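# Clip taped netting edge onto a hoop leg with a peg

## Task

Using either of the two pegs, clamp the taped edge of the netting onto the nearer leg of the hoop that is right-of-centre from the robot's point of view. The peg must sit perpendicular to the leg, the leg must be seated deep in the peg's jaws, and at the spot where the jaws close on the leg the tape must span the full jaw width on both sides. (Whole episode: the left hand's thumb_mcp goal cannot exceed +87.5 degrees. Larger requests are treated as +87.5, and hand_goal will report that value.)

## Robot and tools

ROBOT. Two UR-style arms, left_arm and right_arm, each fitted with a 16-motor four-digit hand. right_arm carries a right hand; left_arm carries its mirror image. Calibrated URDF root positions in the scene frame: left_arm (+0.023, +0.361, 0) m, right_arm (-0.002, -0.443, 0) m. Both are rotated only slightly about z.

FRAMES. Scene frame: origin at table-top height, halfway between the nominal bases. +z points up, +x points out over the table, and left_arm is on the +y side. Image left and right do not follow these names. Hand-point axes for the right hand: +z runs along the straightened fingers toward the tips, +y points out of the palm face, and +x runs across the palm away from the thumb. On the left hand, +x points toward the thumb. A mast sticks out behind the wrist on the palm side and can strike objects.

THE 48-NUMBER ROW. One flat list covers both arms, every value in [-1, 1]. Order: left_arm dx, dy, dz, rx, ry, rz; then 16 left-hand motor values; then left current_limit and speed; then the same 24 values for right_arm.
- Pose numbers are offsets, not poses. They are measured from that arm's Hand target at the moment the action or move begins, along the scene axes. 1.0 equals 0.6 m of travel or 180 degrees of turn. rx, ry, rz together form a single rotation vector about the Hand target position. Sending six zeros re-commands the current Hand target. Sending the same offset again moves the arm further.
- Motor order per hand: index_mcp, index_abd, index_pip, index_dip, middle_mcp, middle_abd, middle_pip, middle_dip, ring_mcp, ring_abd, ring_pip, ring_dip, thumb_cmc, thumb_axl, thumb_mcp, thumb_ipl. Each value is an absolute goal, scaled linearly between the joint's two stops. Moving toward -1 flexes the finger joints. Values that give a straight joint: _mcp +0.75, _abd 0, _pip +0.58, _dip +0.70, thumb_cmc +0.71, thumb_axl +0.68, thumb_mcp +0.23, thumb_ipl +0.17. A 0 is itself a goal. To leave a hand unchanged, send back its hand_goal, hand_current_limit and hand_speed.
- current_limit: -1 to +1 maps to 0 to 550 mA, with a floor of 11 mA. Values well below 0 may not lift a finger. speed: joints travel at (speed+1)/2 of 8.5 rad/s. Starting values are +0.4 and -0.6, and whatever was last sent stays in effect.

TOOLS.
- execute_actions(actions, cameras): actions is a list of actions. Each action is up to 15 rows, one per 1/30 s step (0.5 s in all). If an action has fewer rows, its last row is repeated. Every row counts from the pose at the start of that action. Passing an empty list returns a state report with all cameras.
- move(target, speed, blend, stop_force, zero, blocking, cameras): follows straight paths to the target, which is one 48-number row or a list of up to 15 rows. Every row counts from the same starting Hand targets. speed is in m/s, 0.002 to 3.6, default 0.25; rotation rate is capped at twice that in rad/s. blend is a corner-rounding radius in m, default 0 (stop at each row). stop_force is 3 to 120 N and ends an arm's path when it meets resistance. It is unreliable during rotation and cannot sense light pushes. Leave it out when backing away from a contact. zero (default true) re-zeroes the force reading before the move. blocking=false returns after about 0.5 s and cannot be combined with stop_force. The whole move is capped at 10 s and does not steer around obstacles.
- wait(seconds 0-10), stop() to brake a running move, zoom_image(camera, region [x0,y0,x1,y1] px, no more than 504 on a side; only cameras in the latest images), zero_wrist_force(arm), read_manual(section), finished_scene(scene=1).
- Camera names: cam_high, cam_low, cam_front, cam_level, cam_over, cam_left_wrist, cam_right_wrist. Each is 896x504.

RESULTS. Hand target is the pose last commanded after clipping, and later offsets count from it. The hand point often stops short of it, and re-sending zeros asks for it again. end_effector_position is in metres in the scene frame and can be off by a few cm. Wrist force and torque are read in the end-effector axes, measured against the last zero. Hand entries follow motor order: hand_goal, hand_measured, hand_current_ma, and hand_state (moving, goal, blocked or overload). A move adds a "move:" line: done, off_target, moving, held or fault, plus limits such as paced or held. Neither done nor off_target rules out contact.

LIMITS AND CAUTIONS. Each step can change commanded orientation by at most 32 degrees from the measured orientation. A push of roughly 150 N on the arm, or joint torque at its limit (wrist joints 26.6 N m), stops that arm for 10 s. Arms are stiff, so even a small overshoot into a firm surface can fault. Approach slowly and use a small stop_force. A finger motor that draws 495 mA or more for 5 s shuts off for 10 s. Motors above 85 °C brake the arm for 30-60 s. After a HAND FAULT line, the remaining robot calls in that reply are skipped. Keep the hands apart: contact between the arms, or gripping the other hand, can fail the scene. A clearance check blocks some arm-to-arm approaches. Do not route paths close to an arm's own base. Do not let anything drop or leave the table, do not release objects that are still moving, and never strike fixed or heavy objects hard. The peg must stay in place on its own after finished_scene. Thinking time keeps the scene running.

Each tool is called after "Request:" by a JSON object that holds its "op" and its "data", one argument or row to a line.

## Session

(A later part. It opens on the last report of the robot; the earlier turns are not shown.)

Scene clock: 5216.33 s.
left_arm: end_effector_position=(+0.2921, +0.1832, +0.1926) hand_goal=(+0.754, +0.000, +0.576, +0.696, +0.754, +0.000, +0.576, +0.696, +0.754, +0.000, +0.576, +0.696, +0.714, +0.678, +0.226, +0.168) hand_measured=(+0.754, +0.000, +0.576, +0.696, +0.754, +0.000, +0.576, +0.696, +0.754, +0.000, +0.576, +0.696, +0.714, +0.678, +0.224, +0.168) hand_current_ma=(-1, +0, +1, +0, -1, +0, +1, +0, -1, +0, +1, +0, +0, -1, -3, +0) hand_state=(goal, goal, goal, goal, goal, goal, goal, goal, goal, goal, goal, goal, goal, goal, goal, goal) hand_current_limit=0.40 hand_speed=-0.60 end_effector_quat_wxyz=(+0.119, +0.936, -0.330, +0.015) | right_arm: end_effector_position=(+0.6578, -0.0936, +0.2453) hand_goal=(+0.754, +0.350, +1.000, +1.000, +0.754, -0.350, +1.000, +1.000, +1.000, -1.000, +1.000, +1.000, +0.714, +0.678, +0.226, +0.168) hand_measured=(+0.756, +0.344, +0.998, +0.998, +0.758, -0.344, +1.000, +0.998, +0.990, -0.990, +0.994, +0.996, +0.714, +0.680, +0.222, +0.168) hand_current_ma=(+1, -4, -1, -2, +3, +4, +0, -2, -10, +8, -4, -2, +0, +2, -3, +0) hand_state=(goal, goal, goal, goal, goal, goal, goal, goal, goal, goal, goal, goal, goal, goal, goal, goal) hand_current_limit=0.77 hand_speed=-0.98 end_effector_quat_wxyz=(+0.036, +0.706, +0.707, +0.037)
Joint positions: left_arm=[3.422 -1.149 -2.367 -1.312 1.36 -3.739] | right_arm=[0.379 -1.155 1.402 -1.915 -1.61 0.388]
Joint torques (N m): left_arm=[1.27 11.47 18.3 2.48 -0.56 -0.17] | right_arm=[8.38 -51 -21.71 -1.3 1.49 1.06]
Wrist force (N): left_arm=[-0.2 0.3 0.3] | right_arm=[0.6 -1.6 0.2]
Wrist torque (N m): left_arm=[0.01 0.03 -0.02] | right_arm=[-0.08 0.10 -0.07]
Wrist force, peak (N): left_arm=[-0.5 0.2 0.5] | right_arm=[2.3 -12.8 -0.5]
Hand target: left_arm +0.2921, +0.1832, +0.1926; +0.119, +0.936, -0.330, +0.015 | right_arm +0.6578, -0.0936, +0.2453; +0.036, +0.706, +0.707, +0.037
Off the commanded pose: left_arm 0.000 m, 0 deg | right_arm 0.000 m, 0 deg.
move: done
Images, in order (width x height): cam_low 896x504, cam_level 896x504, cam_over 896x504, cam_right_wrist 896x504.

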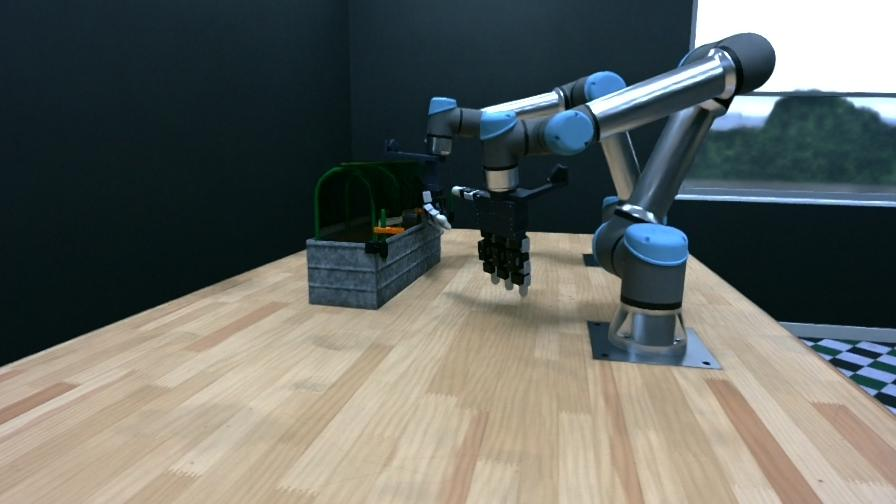

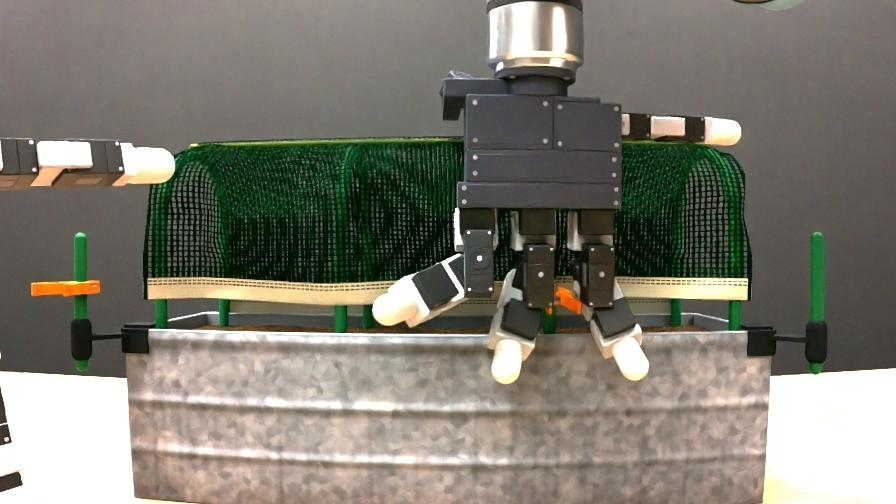

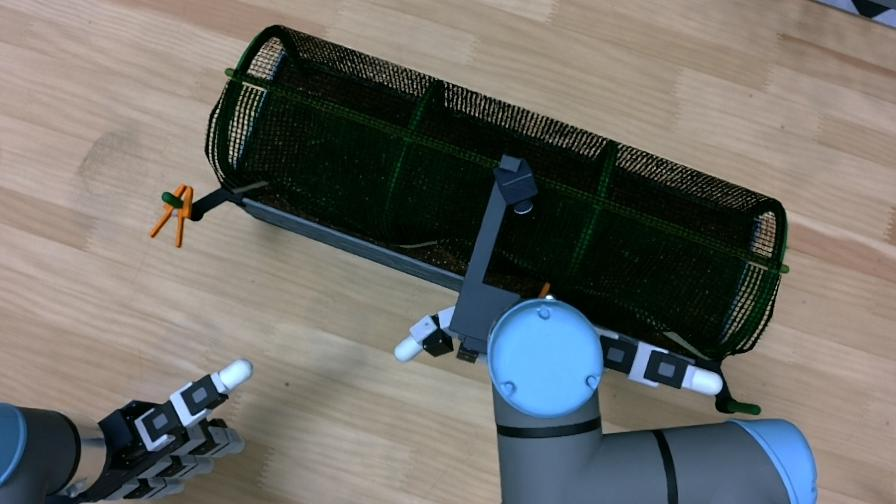

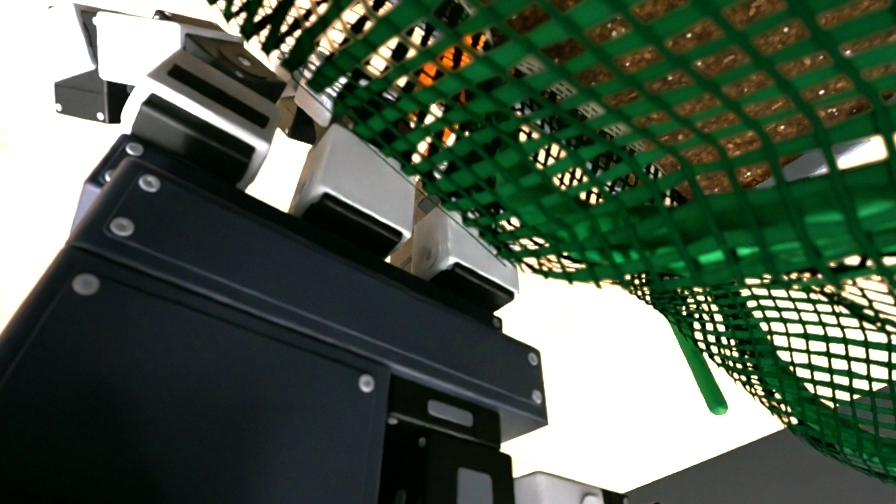

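Request:
{"op": "move", "data": {
  "target": [
    [0,0,0,0,0,0,0.754,0,0.576,0.696,0.754,0,0.576,0.696,0.754,0,0.576,0.696,0.714,0.678,0.226,0.168,0.4,-0.6,0,0,0,0,0,0,0.754,0.65,1,1,0.754,-0.65,1,1,1,-1,1,1,0.714,0.678,0.226,0.168,0.77,-0.97],
    [0,0,0,0,0,0,0.754,0,0.576,0.696,0.754,0,0.576,0.696,0.754,0,0.576,0.696,0.714,0.678,0.226,0.168,0.4,-0.6,-0.1667,0,0,0,0,0,0.754,0.65,1,1,0.754,-0.65,1,1,1,-1,1,1,0.714,0.678,0.226,0.168,0.77,-0.97]
  ],
  "speed": 0.03,
  "cameras": ["cam_low", "cam_level", "cam_over", "cam_right_wrist"]
}}

Request:
{"op": "zoom_image", "data": {
  "camera": "cam_low",
  "region": [404, 194, 444, 226]
}}

Request:
{"op": "zoom_image", "data": {
  "camera": "cam_level",
  "region": [480, 240, 640, 340]
}}

Request:
{"op": "zoom_image", "data": {
  "camera": "cam_over",
  "region": [500, 250, 620, 345]
}}

Scene clock: 5335.60 s.
left_arm: end_effector_position=(+0.2921, +0.1832, +0.1926) hand_goal=(+0.754, +0.000, +0.576, +0.696, +0.754, +0.000, +0.576, +0.696, +0.754, +0.000, +0.576, +0.696, +0.714, +0.678, +0.226, +0.168) hand_measured=(+0.754, +0.000, +0.576, +0.696, +0.754, +0.000, +0.576, +0.696, +0.754, +0.000, +0.576, +0.696, +0.714, +0.678, +0.224, +0.168) hand_current_ma=(-1, +0, +1, +0, -1, +0, +1, +0, -1, +0, +1, +0, +0, -1, -3, +0) hand_state=(goal, goal, goal, goal, goal, goal, goal, goal, goal, goal, goal, goal, goal, goal, goal, goal) hand_current_limit=0.40 hand_speed=-0.60 end_effector_quat_wxyz=(+0.119, +0.936, -0.330, +0.015) | right_arm: end_effector_position=(+0.5576, -0.0936, +0.2453) hand_goal=(+0.754, +0.650, +1.000, +1.000, +0.754, -0.650, +1.000, +1.000, +1.000, -1.000, +1.000, +1.000, +0.714, +0.678, +0.226, +0.168) hand_measured=(+0.752, +0.642, +0.998, +0.998, +0.752, -0.642, +1.000, +0.998, +0.990, -0.990, +0.994, +0.996, +0.714, +0.680, +0.222, +0.168) hand_current_ma=(-1, -5, -1, -2, -1, +6, +0, -2, -10, +8, -4, -2, +0, +2, -3, +0) hand_state=(goal, goal, goal, goal, goal, goal, goal, goal, goal, goal, goal, goal, goal, goal, goal, goal) hand_current_limit=0.77 hand_speed=-0.97 end_effector_quat_wxyz=(+0.036, +0.706, +0.707, +0.037)
Joint positions: left_arm=[3.422 -1.149 -2.367 -1.312 1.36 -3.739] | right_arm=[0.447 -1.341 1.655 -1.978 -1.616 0.456]
Joint torques (N m): left_arm=[1.27 12.45 18.41 2.38 -0.59 -0.2] | right_arm=[-10.24 -24.79 -35.64 -2.89 -1.18 -1.31]
Wrist force (N): left_arm=[-0.2 0.2 0.3] | right_arm=[0.2 -1.5 0.9]
Wrist torque (N m): left_arm=[0.00 0.03 -0.02] | right_arm=[-0.19 0.05 -0.22]
Wrist force, peak (N): left_arm=[-0.2 0.4 0.5] | right_arm=[0.2 -2.3 0.8]
Hand target: left_arm +0.2921, +0.1832, +0.1926; +0.119, +0.936, -0.330, +0.015 | right_arm +0.5578, -0.0936, +0.2453; +0.036, +0.706, +0.707, +0.037
Off the commanded pose: left_arm 0.000 m, 0 deg | right_arm 0.000 m, 0 deg.
move: done
Images, in order (width x height): cam_low 896x504, cam_level 896x504, cam_over 896x504, cam_right_wrist 896x504.

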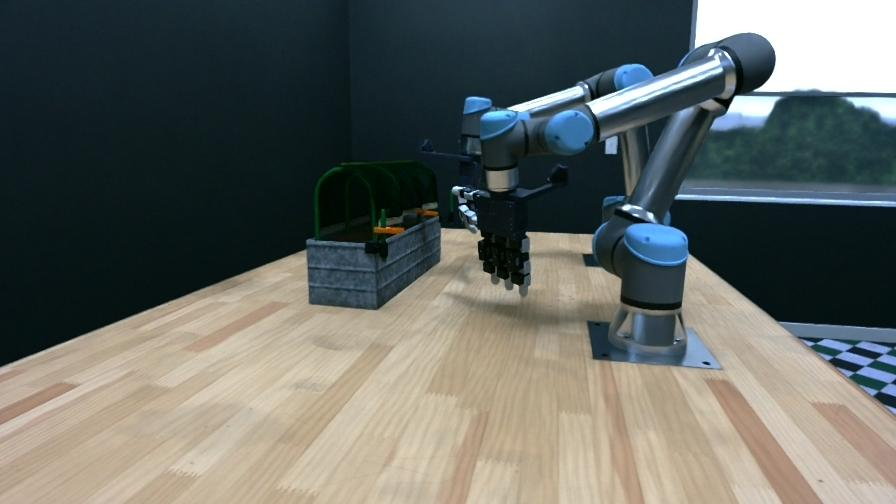

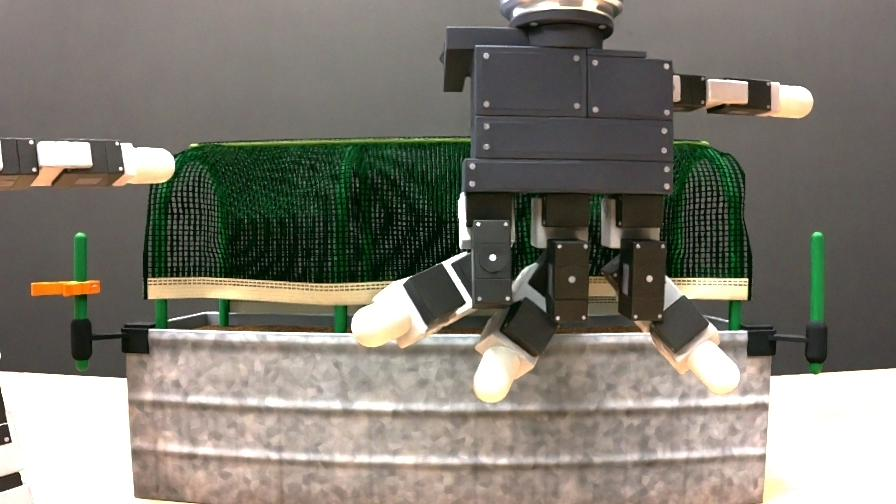

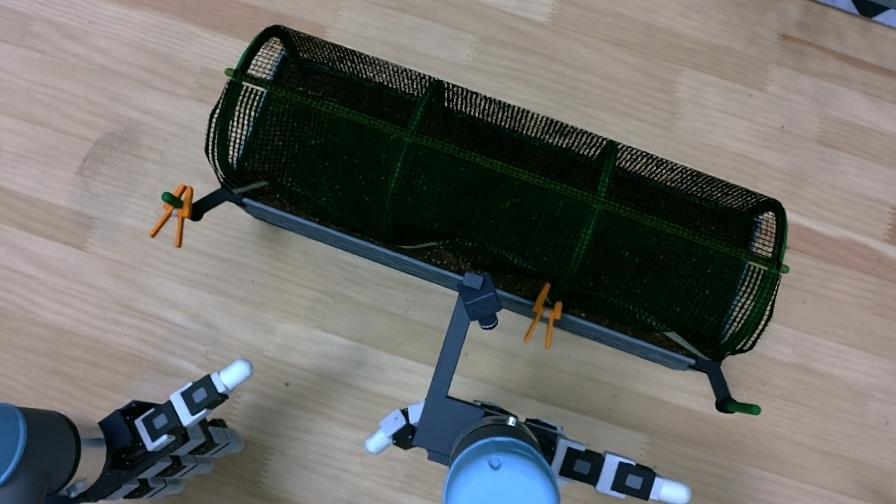

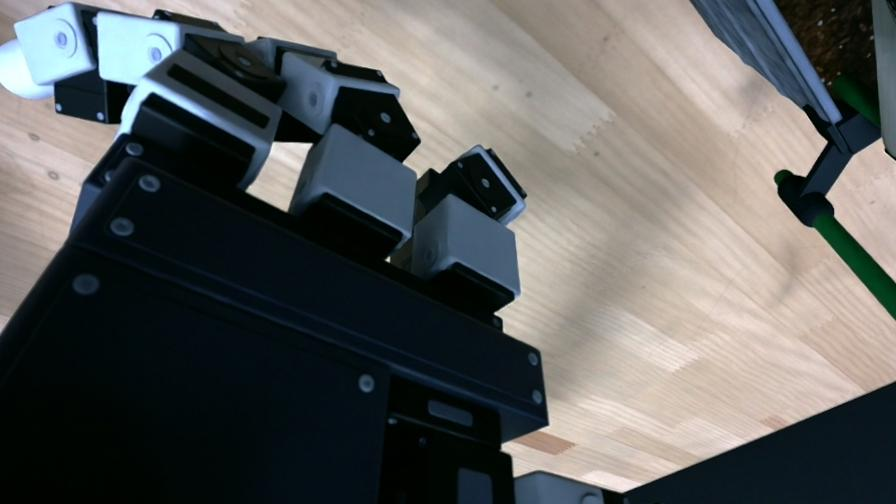

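Scaled by 12.600.

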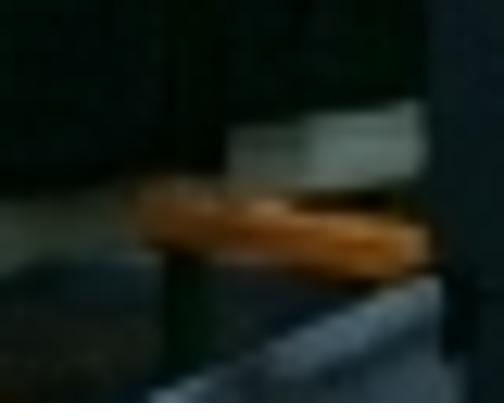

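Scaled by 3.150.

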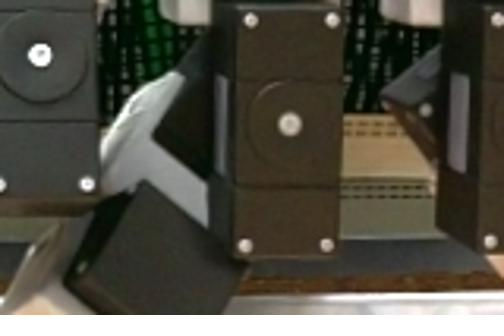

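Scaled by 4.200.

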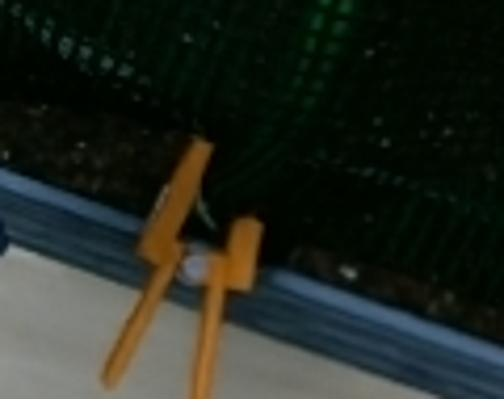

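Request:
{"op": "move", "data": {
  "target": [0,0,0,0,0,0,0.754,0,0.576,0.696,0.754,0,0.576,0.696,0.754,0,0.576,0.696,0.714,0.678,0.226,0.168,0.4,-0.6,0,-0.28,0.1,0,0,0,0.754,0.35,0.576,0.696,0.754,-0.35,0.576,0.696,1,-1,1,1,0.714,0.678,0.226,0.168,0.77,-0.95],
  "speed": 0.1,
  "cameras": ["cam_low", "cam_level", "cam_over", "cam_front", "cam_high", "cam_right_wrist"]
}}

Request:
{"op": "zoom_image", "data": {
  "camera": "cam_level",
  "region": [490, 240, 610, 340]
}}

Request:
{"op": "zoom_image", "data": {
  "camera": "cam_front",
  "region": [440, 220, 580, 320]
}}

Request:
{"op": "zoom_image", "data": {
  "camera": "cam_over",
  "region": [500, 260, 600, 340]
}}

Request:
{"op": "zoom_image", "data": {
  "camera": "cam_low",
  "region": [404, 194, 454, 234]
}}

Scene clock: 5366.30 s.
left_arm: end_effector_position=(+0.2921, +0.1832, +0.1926) hand_goal=(+0.754, +0.000, +0.576, +0.696, +0.754, +0.000, +0.576, +0.696, +0.754, +0.000, +0.576, +0.696, +0.714, +0.678, +0.226, +0.168) hand_measured=(+0.754, +0.000, +0.576, +0.696, +0.754, +0.000, +0.576, +0.696, +0.754, +0.000, +0.576, +0.696, +0.714, +0.678, +0.224, +0.168) hand_current_ma=(-1, +0, +1, +0, -1, +0, +1, +0, -1, +0, +1, +0, +0, -1, -3, +0) hand_state=(goal, goal, goal, goal, goal, goal, goal, goal, goal, goal, goal, goal, goal, goal, goal, goal) hand_current_limit=0.40 hand_speed=-0.60 end_effector_quat_wxyz=(+0.119, +0.936, -0.330, +0.015) | right_arm: end_effector_position=(+0.5578, -0.2616, +0.3053) hand_goal=(+0.754, +0.350, +0.576, +0.696, +0.754, -0.350, +0.576, +0.696, +1.000, -1.000, +1.000, +1.000, +0.714, +0.678, +0.226, +0.168) hand_measured=(+0.752, +0.352, +0.580, +0.698, +0.752, -0.352, +0.578, +0.698, +0.990, -0.990, +0.994, +0.996, +0.714, +0.680, +0.222, +0.168) hand_current_ma=(-1, +0, +2, +2, -1, +0, +1, +2, -10, +8, -4, -2, +0, +2, -3, +0) hand_state=(goal, goal, goal, goal, goal, goal, goal, goal, goal, goal, goal, goal, goal, goal, goal, goal) hand_current_limit=0.77 hand_speed=-0.95 end_effector_quat_wxyz=(+0.036, +0.706, +0.707, +0.037)
Joint positions: left_arm=[3.422 -1.149 -2.367 -1.312 1.36 -3.739] | right_arm=[0.139 -1.589 1.776 -1.861 -1.585 0.149]
Joint torques (N m): left_arm=[1.4 12.23 18.23 2.33 -0.62 -0.22] | right_arm=[2.83 -15.15 -35.39 -4.35 -1.2 -1.43]
Wrist force (N): left_arm=[-0.2 0.1 0.5] | right_arm=[0.4 -1.7 0.4]
Wrist torque (N m): left_arm=[-0.03 0.03 -0.01] | right_arm=[-0.15 0.02 -0.15]
Wrist force, peak (N): left_arm=[-0.3 0.2 0.6] | right_arm=[-0.2 -2.1 1.2]
Hand target: left_arm +0.2921, +0.1832, +0.1926; +0.119, +0.936, -0.330, +0.015 | right_arm +0.5578, -0.2616, +0.3053; +0.036, +0.706, +0.707, +0.037
Off the commanded pose: left_arm 0.000 m, 0 deg | right_arm 0.000 m, 0 deg.
move: done
Images, in order (width x height): cam_high 896x504, cam_low 896x504, cam_front 896x504, cam_level 896x504, cam_over 896x504, cam_right_wrist 896x504.

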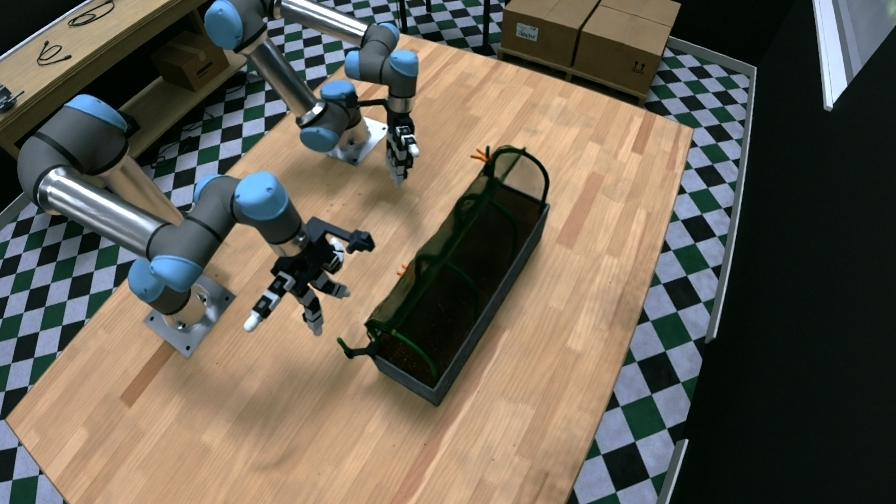

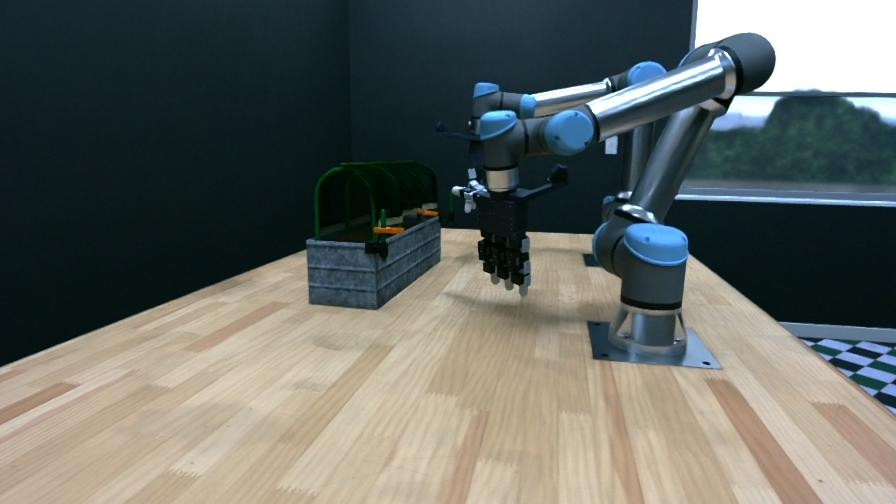

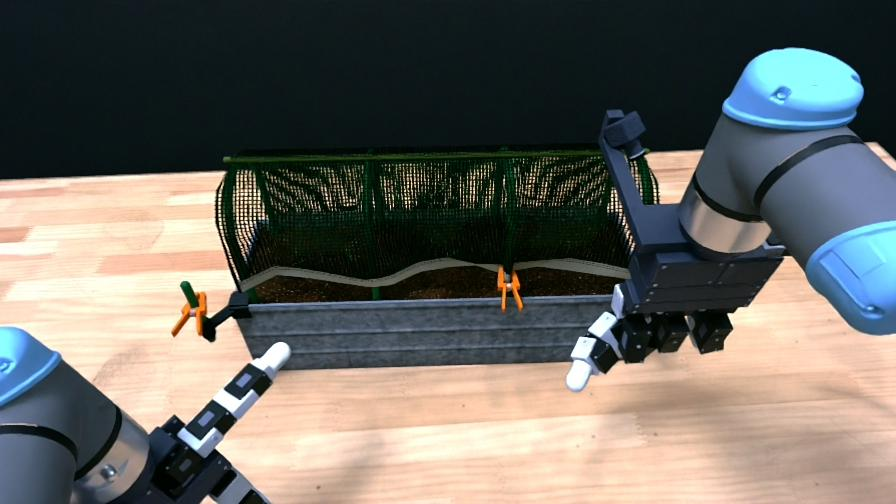

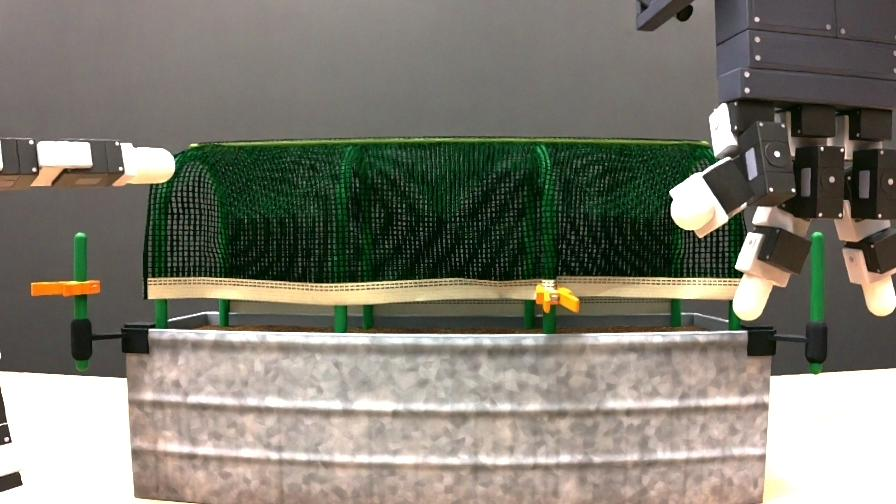

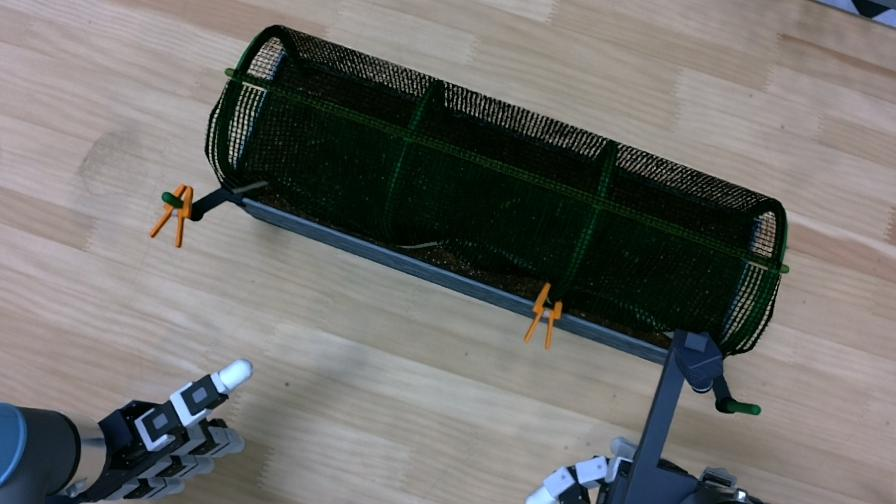

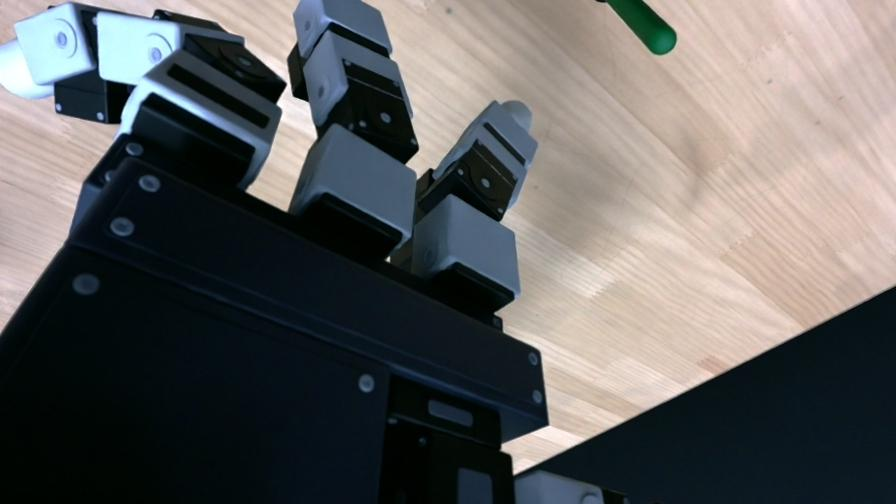

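Scaled by 4.200.

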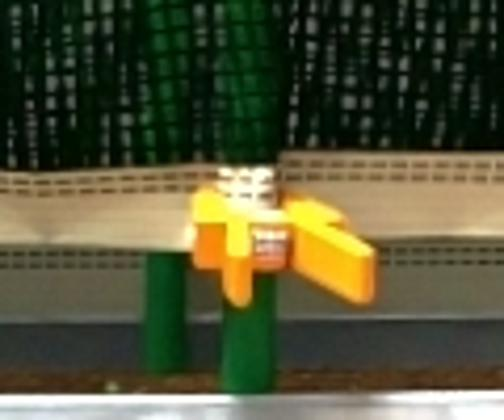

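Scaled by 3.600.

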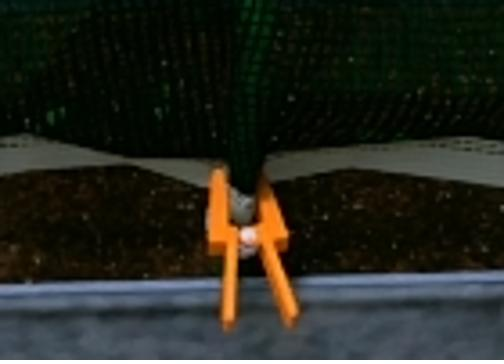

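Scaled by 5.040.

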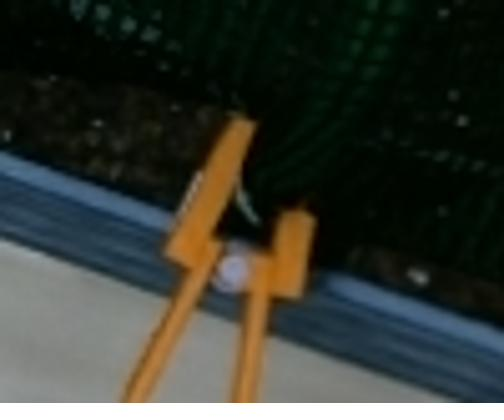

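Scaled by 10.080.

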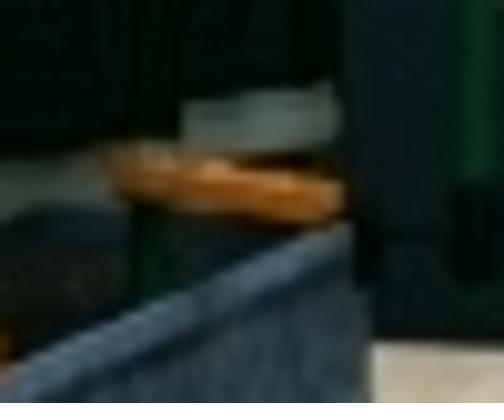

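Request:
{"op": "zoom_image", "data": {
  "camera": "cam_level",
  "region": [526, 268, 586, 318]
}}

Request:
{"op": "zoom_image", "data": {
  "camera": "cam_front",
  "region": [485, 250, 535, 300]
}}

Request:
{"op": "zoom_image", "data": {
  "camera": "cam_over",
  "region": [520, 270, 575, 325]
}}

Request:
{"op": "zoom_image", "data": {
  "camera": "cam_low",
  "region": [406, 198, 446, 230]
}}

Request:
{"op": "zoom_image", "data": {
  "camera": "cam_high",
  "region": [380, 240, 440, 300]
}}

Scaled by 8.400.

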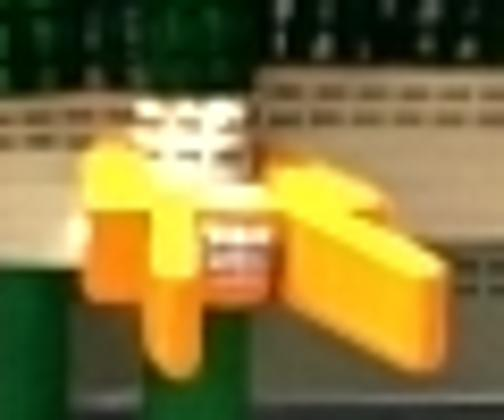

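Scaled by 10.080.

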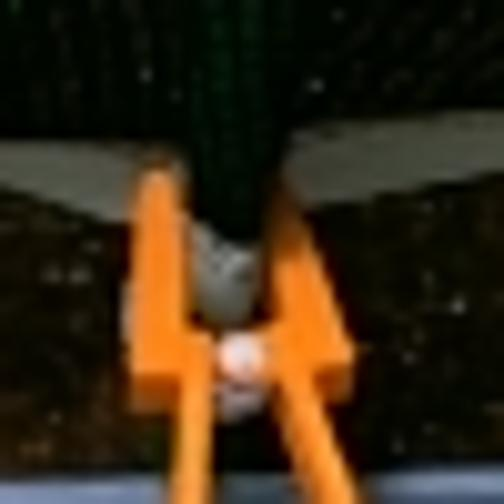

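Scaled by 9.164.

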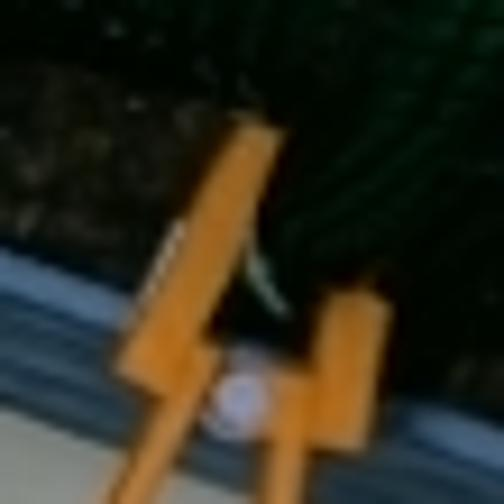

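Scaled by 12.600.

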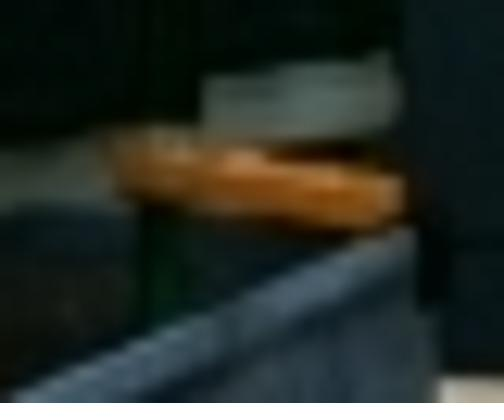

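Scaled by 8.400.

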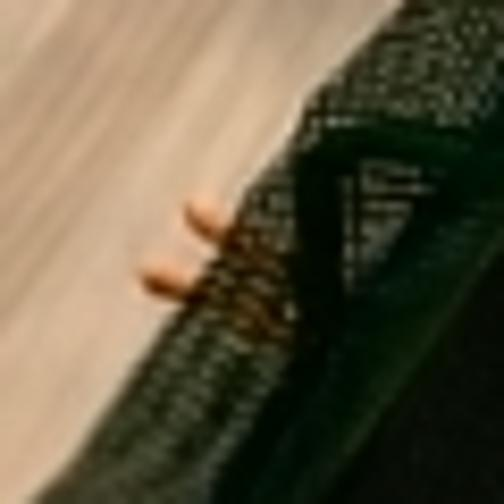

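Request:
{"op": "move", "data": {
  "target": [
    [0,0,0,0,0,0,0.754,0,0.576,0.696,0.754,0,0.576,0.696,0.754,0,0.576,0.696,0.714,0.678,0.226,0.168,0.4,-0.6,0.02,0.2835,-0.0088,0,0.0333,0,0.754,0.35,0.576,1,0.754,-0.35,0.576,1,1,-1,1,1,0.714,0.678,0.226,0.168,0.77,-0.95],
    [0,0,0,0,0,0,0.754,0,0.576,0.696,0.754,0,0.576,0.696,0.754,0,0.576,0.696,0.714,0.678,0.226,0.168,0.4,-0.6,0.06,0.2835,-0.0622,0,0.0333,0,0.754,0.35,0.576,1,0.754,-0.35,0.576,1,1,-1,1,1,0.714,0.678,0.226,0.168,0.77,-0.95]
  ],
  "speed": [0.1, 0.06],
  "blend": [0.01, 0],
  "cameras": ["cam_low", "cam_level", "cam_over"]
}}

Request:
{"op": "zoom_image", "data": {
  "camera": "cam_level",
  "region": [480, 220, 640, 350]
}}

Request:
{"op": "zoom_image", "data": {
  "camera": "cam_low",
  "region": [404, 180, 474, 236]
}}

Scene clock: 5572.17 s.
left_arm: end_effector_position=(+0.2921, +0.1832, +0.1926) hand_goal=(+0.754, +0.000, +0.576, +0.696, +0.754, +0.000, +0.576, +0.696, +0.754, +0.000, +0.576, +0.696, +0.714, +0.678, +0.226, +0.168) hand_measured=(+0.754, +0.000, +0.576, +0.696, +0.754, +0.000, +0.576, +0.696, +0.754, +0.000, +0.576, +0.696, +0.714, +0.678, +0.224, +0.168) hand_current_ma=(-1, +0, +1, +0, -1, +0, +1, +0, -1, +0, +1, +0, +0, -1, -3, +0) hand_state=(goal, goal, goal, goal, goal, goal, goal, goal, goal, goal, goal, goal, goal, goal, goal, goal) hand_current_limit=0.40 hand_speed=-0.60 end_effector_quat_wxyz=(+0.119, +0.936, -0.330, +0.015) | right_arm: end_effector_position=(+0.5939, -0.0916, +0.2678) hand_goal=(+0.754, +0.350, +0.576, +1.000, +0.754, -0.350, +0.576, +1.000, +1.000, -1.000, +1.000, +1.000, +0.714, +0.678, +0.226, +0.168) hand_measured=(+0.752, +0.352, +0.578, +0.998, +0.752, -0.352, +0.578, +0.996, +0.990, -0.990, +0.994, +0.996, +0.714, +0.680, +0.222, +0.168) hand_current_ma=(-1, +0, +1, -2, -1, +0, +1, -2, -10, +8, -4, -2, +0, +2, -3, +0) hand_state=(goal, goal, goal, goal, goal, goal, goal, goal, goal, goal, goal, goal, goal, goal, goal, goal) hand_current_limit=0.77 hand_speed=-0.95 end_effector_quat_wxyz=(-0.001, +0.707, +0.707, +0.000) end_effector_velocity=(-0.002, -0.001, +0.002) end_effector_angular_velocity=(+0.001, +0.001, -0.001)
Joint positions: left_arm=[3.422 -1.149 -2.367 -1.312 1.36 -3.739] | right_arm=[0.407 -1.253 1.429 -1.747 -1.57 0.418]
Joint velocities: left_arm=[within noise] | right_arm=[-0.001 -0.005 0 0.005 0.001 0.001]
Joint torques (N m): left_arm=[1.34 12.04 18.08 2.28 -0.66 -0.22] | right_arm=[10.25 -49.12 -25.41 -0.35 -1.05 1.1]
Wrist force (N): left_arm=[-0.1 0.1 0.3] | right_arm=[0.5 -2.0 0.9]
Wrist torque (N m): left_arm=[-0.02 0.02 -0.01] | right_arm=[-0.23 0.03 0.01]
Wrist force, peak (N): left_arm=[0.0 0.3 0.5] | right_arm=[-0.4 -2.2 1.0]
Hand target: left_arm +0.2921, +0.1832, +0.1926; +0.119, +0.936, -0.330, +0.015 | right_arm +0.5938, -0.0915, +0.2680; -0.001, +0.707, +0.707, +0.000
Off the commanded pose: left_arm 0.000 m, 0 deg | right_arm 0.000 m, 0 deg.
move: done
Images, in order (width x height): cam_low 896x504, cam_level 896x504, cam_over 896x504.

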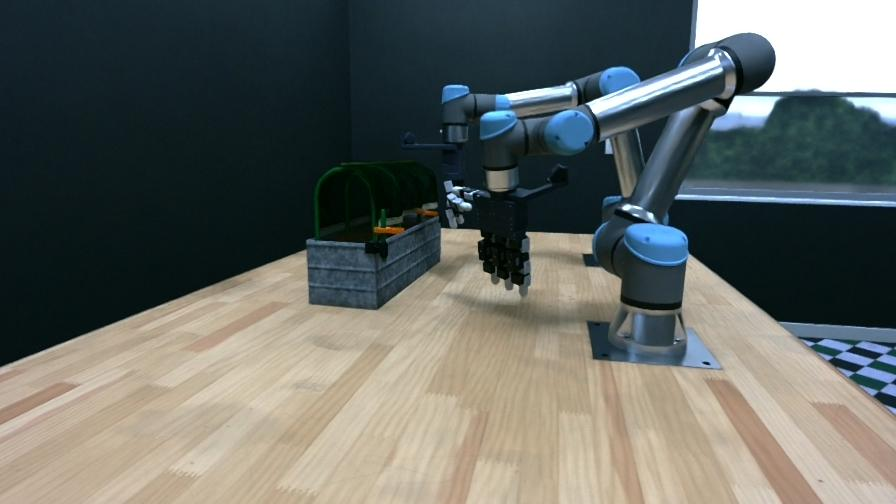

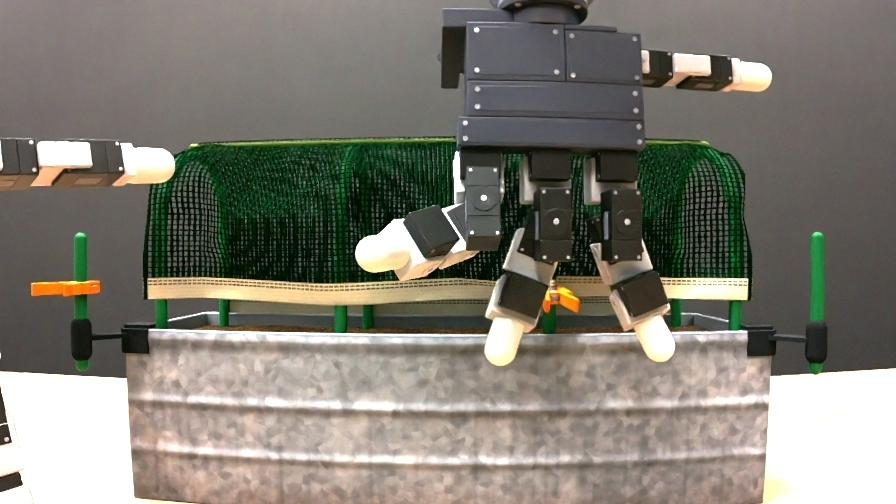

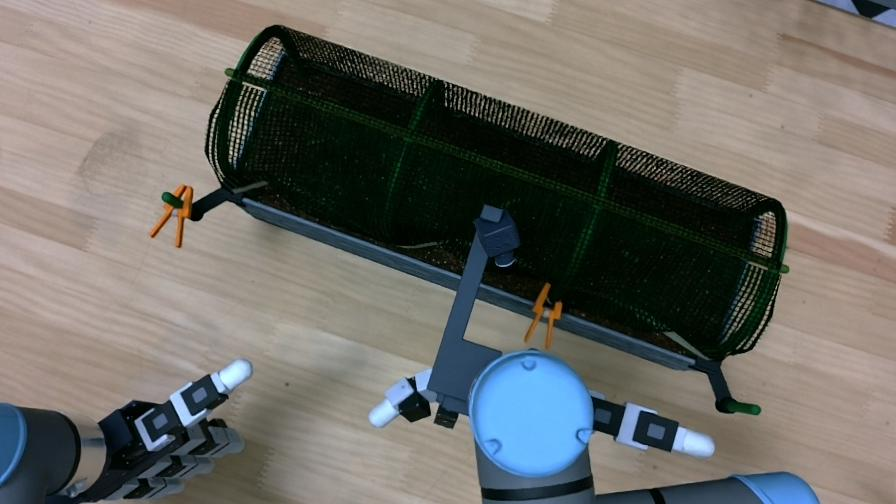

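Scaled by 3.150.

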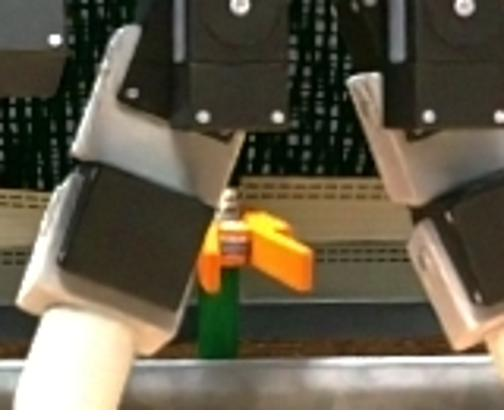

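Scaled by 7.200.

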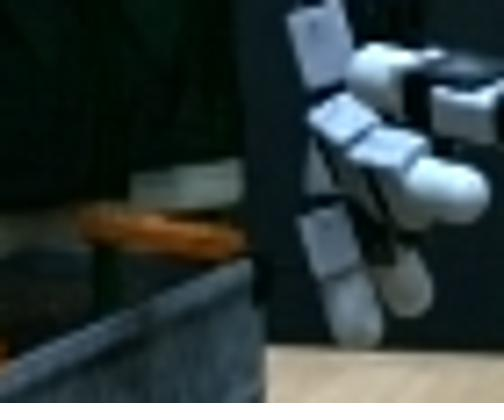

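Request:
{"op": "move", "data": {
  "target": [
    [0,0,0,0,0,0,0.754,0,0.576,0.696,0.754,0,0.576,0.696,0.754,0,0.576,0.696,0.714,0.678,0.226,0.168,0.4,-0.6,0.107,0.0017,0,0,0,0,0.754,0.35,0.576,1,0.754,-0.35,0.576,1,1,-1,1,1,0.714,0.678,0.226,0.168,0.77,-0.95],
    [0,0,0,0,0,0,0.754,0,0.576,0.696,0.754,0,0.576,0.696,0.754,0,0.576,0.696,0.714,0.678,0.226,0.168,0.4,-0.6,0.107,0.0017,-0.025,0,0,0,0.754,0.35,0.576,1,0.754,-0.35,0.576,1,1,-1,1,1,0.714,0.678,0.226,0.168,0.77,-0.95]
  ],
  "speed": [0.03, 0.02],
  "stop_force": 4,
  "cameras": ["cam_low", "cam_level", "cam_over", "cam_right_wrist"]
}}

Request:
{"op": "zoom_image", "data": {
  "camera": "cam_level",
  "region": [480, 220, 640, 350]
}}

Request:
{"op": "zoom_image", "data": {
  "camera": "cam_low",
  "region": [404, 180, 474, 236]
}}

Scene clock: 5605.47 s.
left_arm: end_effector_position=(+0.2921, +0.1832, +0.1926) hand_goal=(+0.754, +0.000, +0.576, +0.696, +0.754, +0.000, +0.576, +0.696, +0.754, +0.000, +0.576, +0.696, +0.714, +0.678, +0.226, +0.168) hand_measured=(+0.754, +0.000, +0.576, +0.696, +0.754, +0.000, +0.576, +0.696, +0.754, +0.000, +0.576, +0.696, +0.714, +0.678, +0.224, +0.168) hand_current_ma=(-1, +0, +1, +0, -1, +0, +1, +0, -1, +0, +1, +0, +0, -1, -3, +0) hand_state=(goal, goal, goal, goal, goal, goal, goal, goal, goal, goal, goal, goal, goal, goal, goal, goal) hand_current_limit=0.40 hand_speed=-0.60 end_effector_quat_wxyz=(+0.119, +0.936, -0.330, +0.015) | right_arm: end_effector_position=(+0.6580, -0.0905, +0.2530) hand_goal=(+0.754, +0.350, +0.576, +1.000, +0.754, -0.350, +0.576, +1.000, +1.000, -1.000, +1.000, +1.000, +0.714, +0.678, +0.226, +0.168) hand_measured=(+0.752, +0.352, +0.578, +0.998, +0.752, -0.352, +0.578, +0.996, +0.990, -0.990, +0.994, +0.996, +0.714, +0.680, +0.222, +0.168) hand_current_ma=(-1, +0, +1, -2, -1, +0, +1, -2, -10, +8, -4, -2, +0, +2, -3, +0) hand_state=(goal, goal, goal, goal, goal, goal, goal, goal, goal, goal, goal, goal, goal, goal, goal, goal) hand_current_limit=0.77 hand_speed=-0.95 end_effector_quat_wxyz=(-0.001, +0.707, +0.707, +0.000)
Joint positions: left_arm=[3.422 -1.149 -2.367 -1.312 1.36 -3.739] | right_arm=[0.37 -1.117 1.275 -1.729 -1.57 0.381]
Joint torques (N m): left_arm=[1.1 12.8 18.07 2.36 -0.61 -0.18] | right_arm=[10.07 -55.1 -35.68 -0.63 1.17 1.19]
Wrist force (N): left_arm=[-0.1 0.2 0.5] | right_arm=[0.1 -1.2 1.0]
Wrist torque (N m): left_arm=[-0.02 0.02 -0.01] | right_arm=[-0.14 0.07 -0.02]
Wrist force, peak (N): left_arm=[-0.2 0.2 0.6] | right_arm=[0.7 -2.3 1.0]
Hand target: left_arm +0.2921, +0.1832, +0.1926; +0.119, +0.936, -0.330, +0.015 | right_arm +0.6580, -0.0905, +0.2530; -0.001, +0.707, +0.707, +0.000
Off the commanded pose: left_arm 0.000 m, 0 deg | right_arm 0.000 m, 0 deg.
move: done
Images, in order (width x height): cam_low 896x504, cam_level 896x504, cam_over 896x504, cam_right_wrist 896x504.

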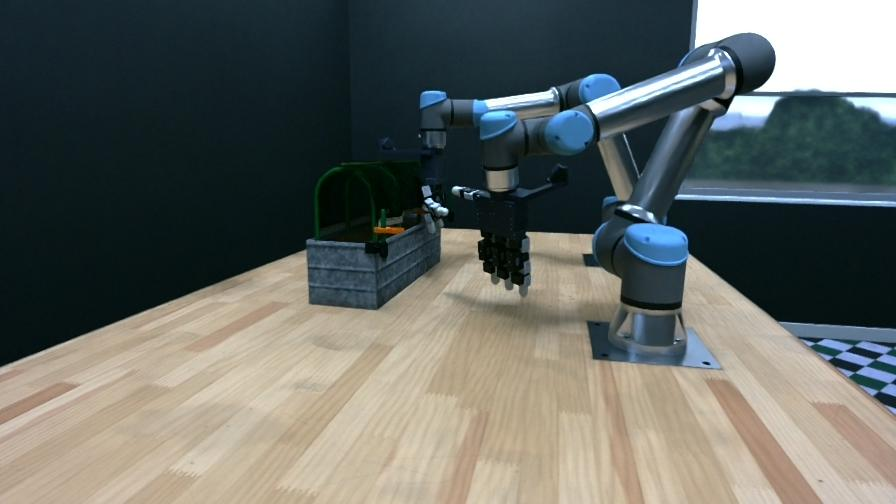

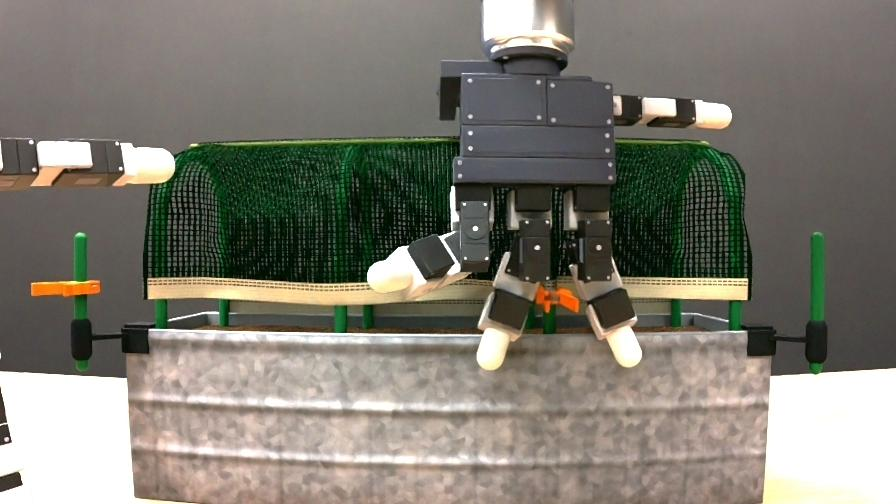

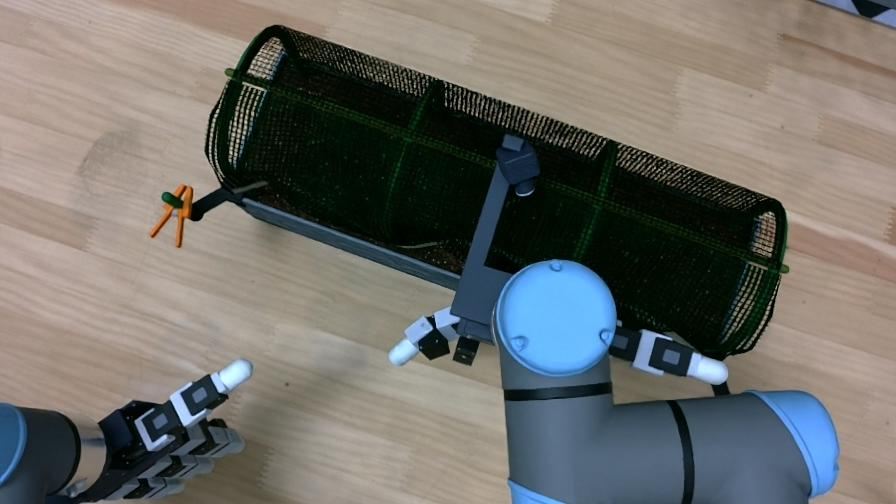

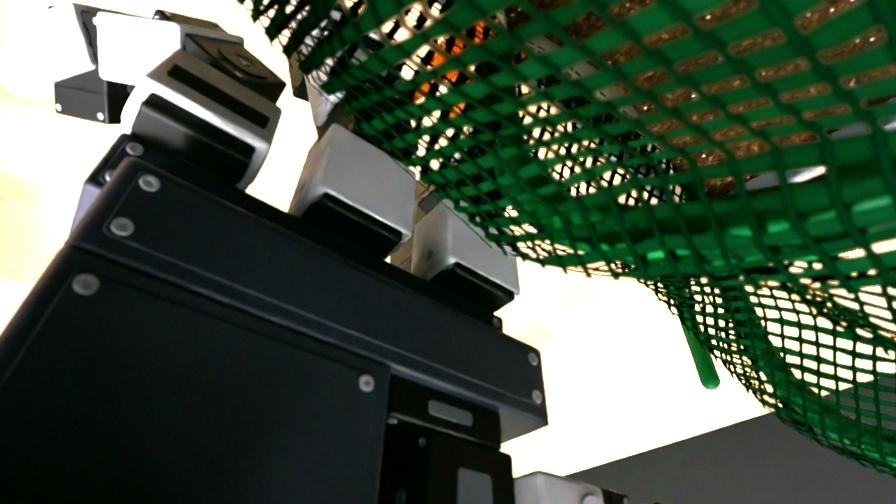

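Scaled by 3.150.

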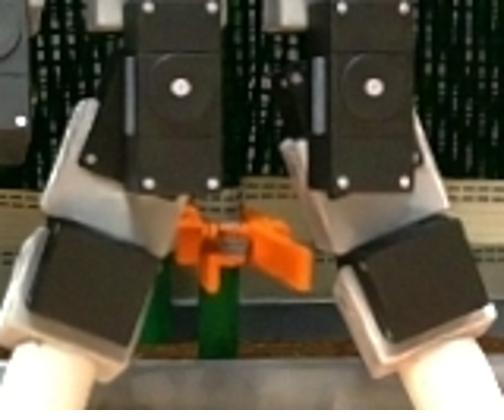

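Scaled by 7.200.

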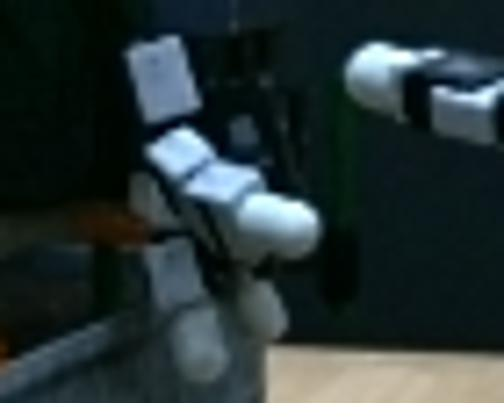

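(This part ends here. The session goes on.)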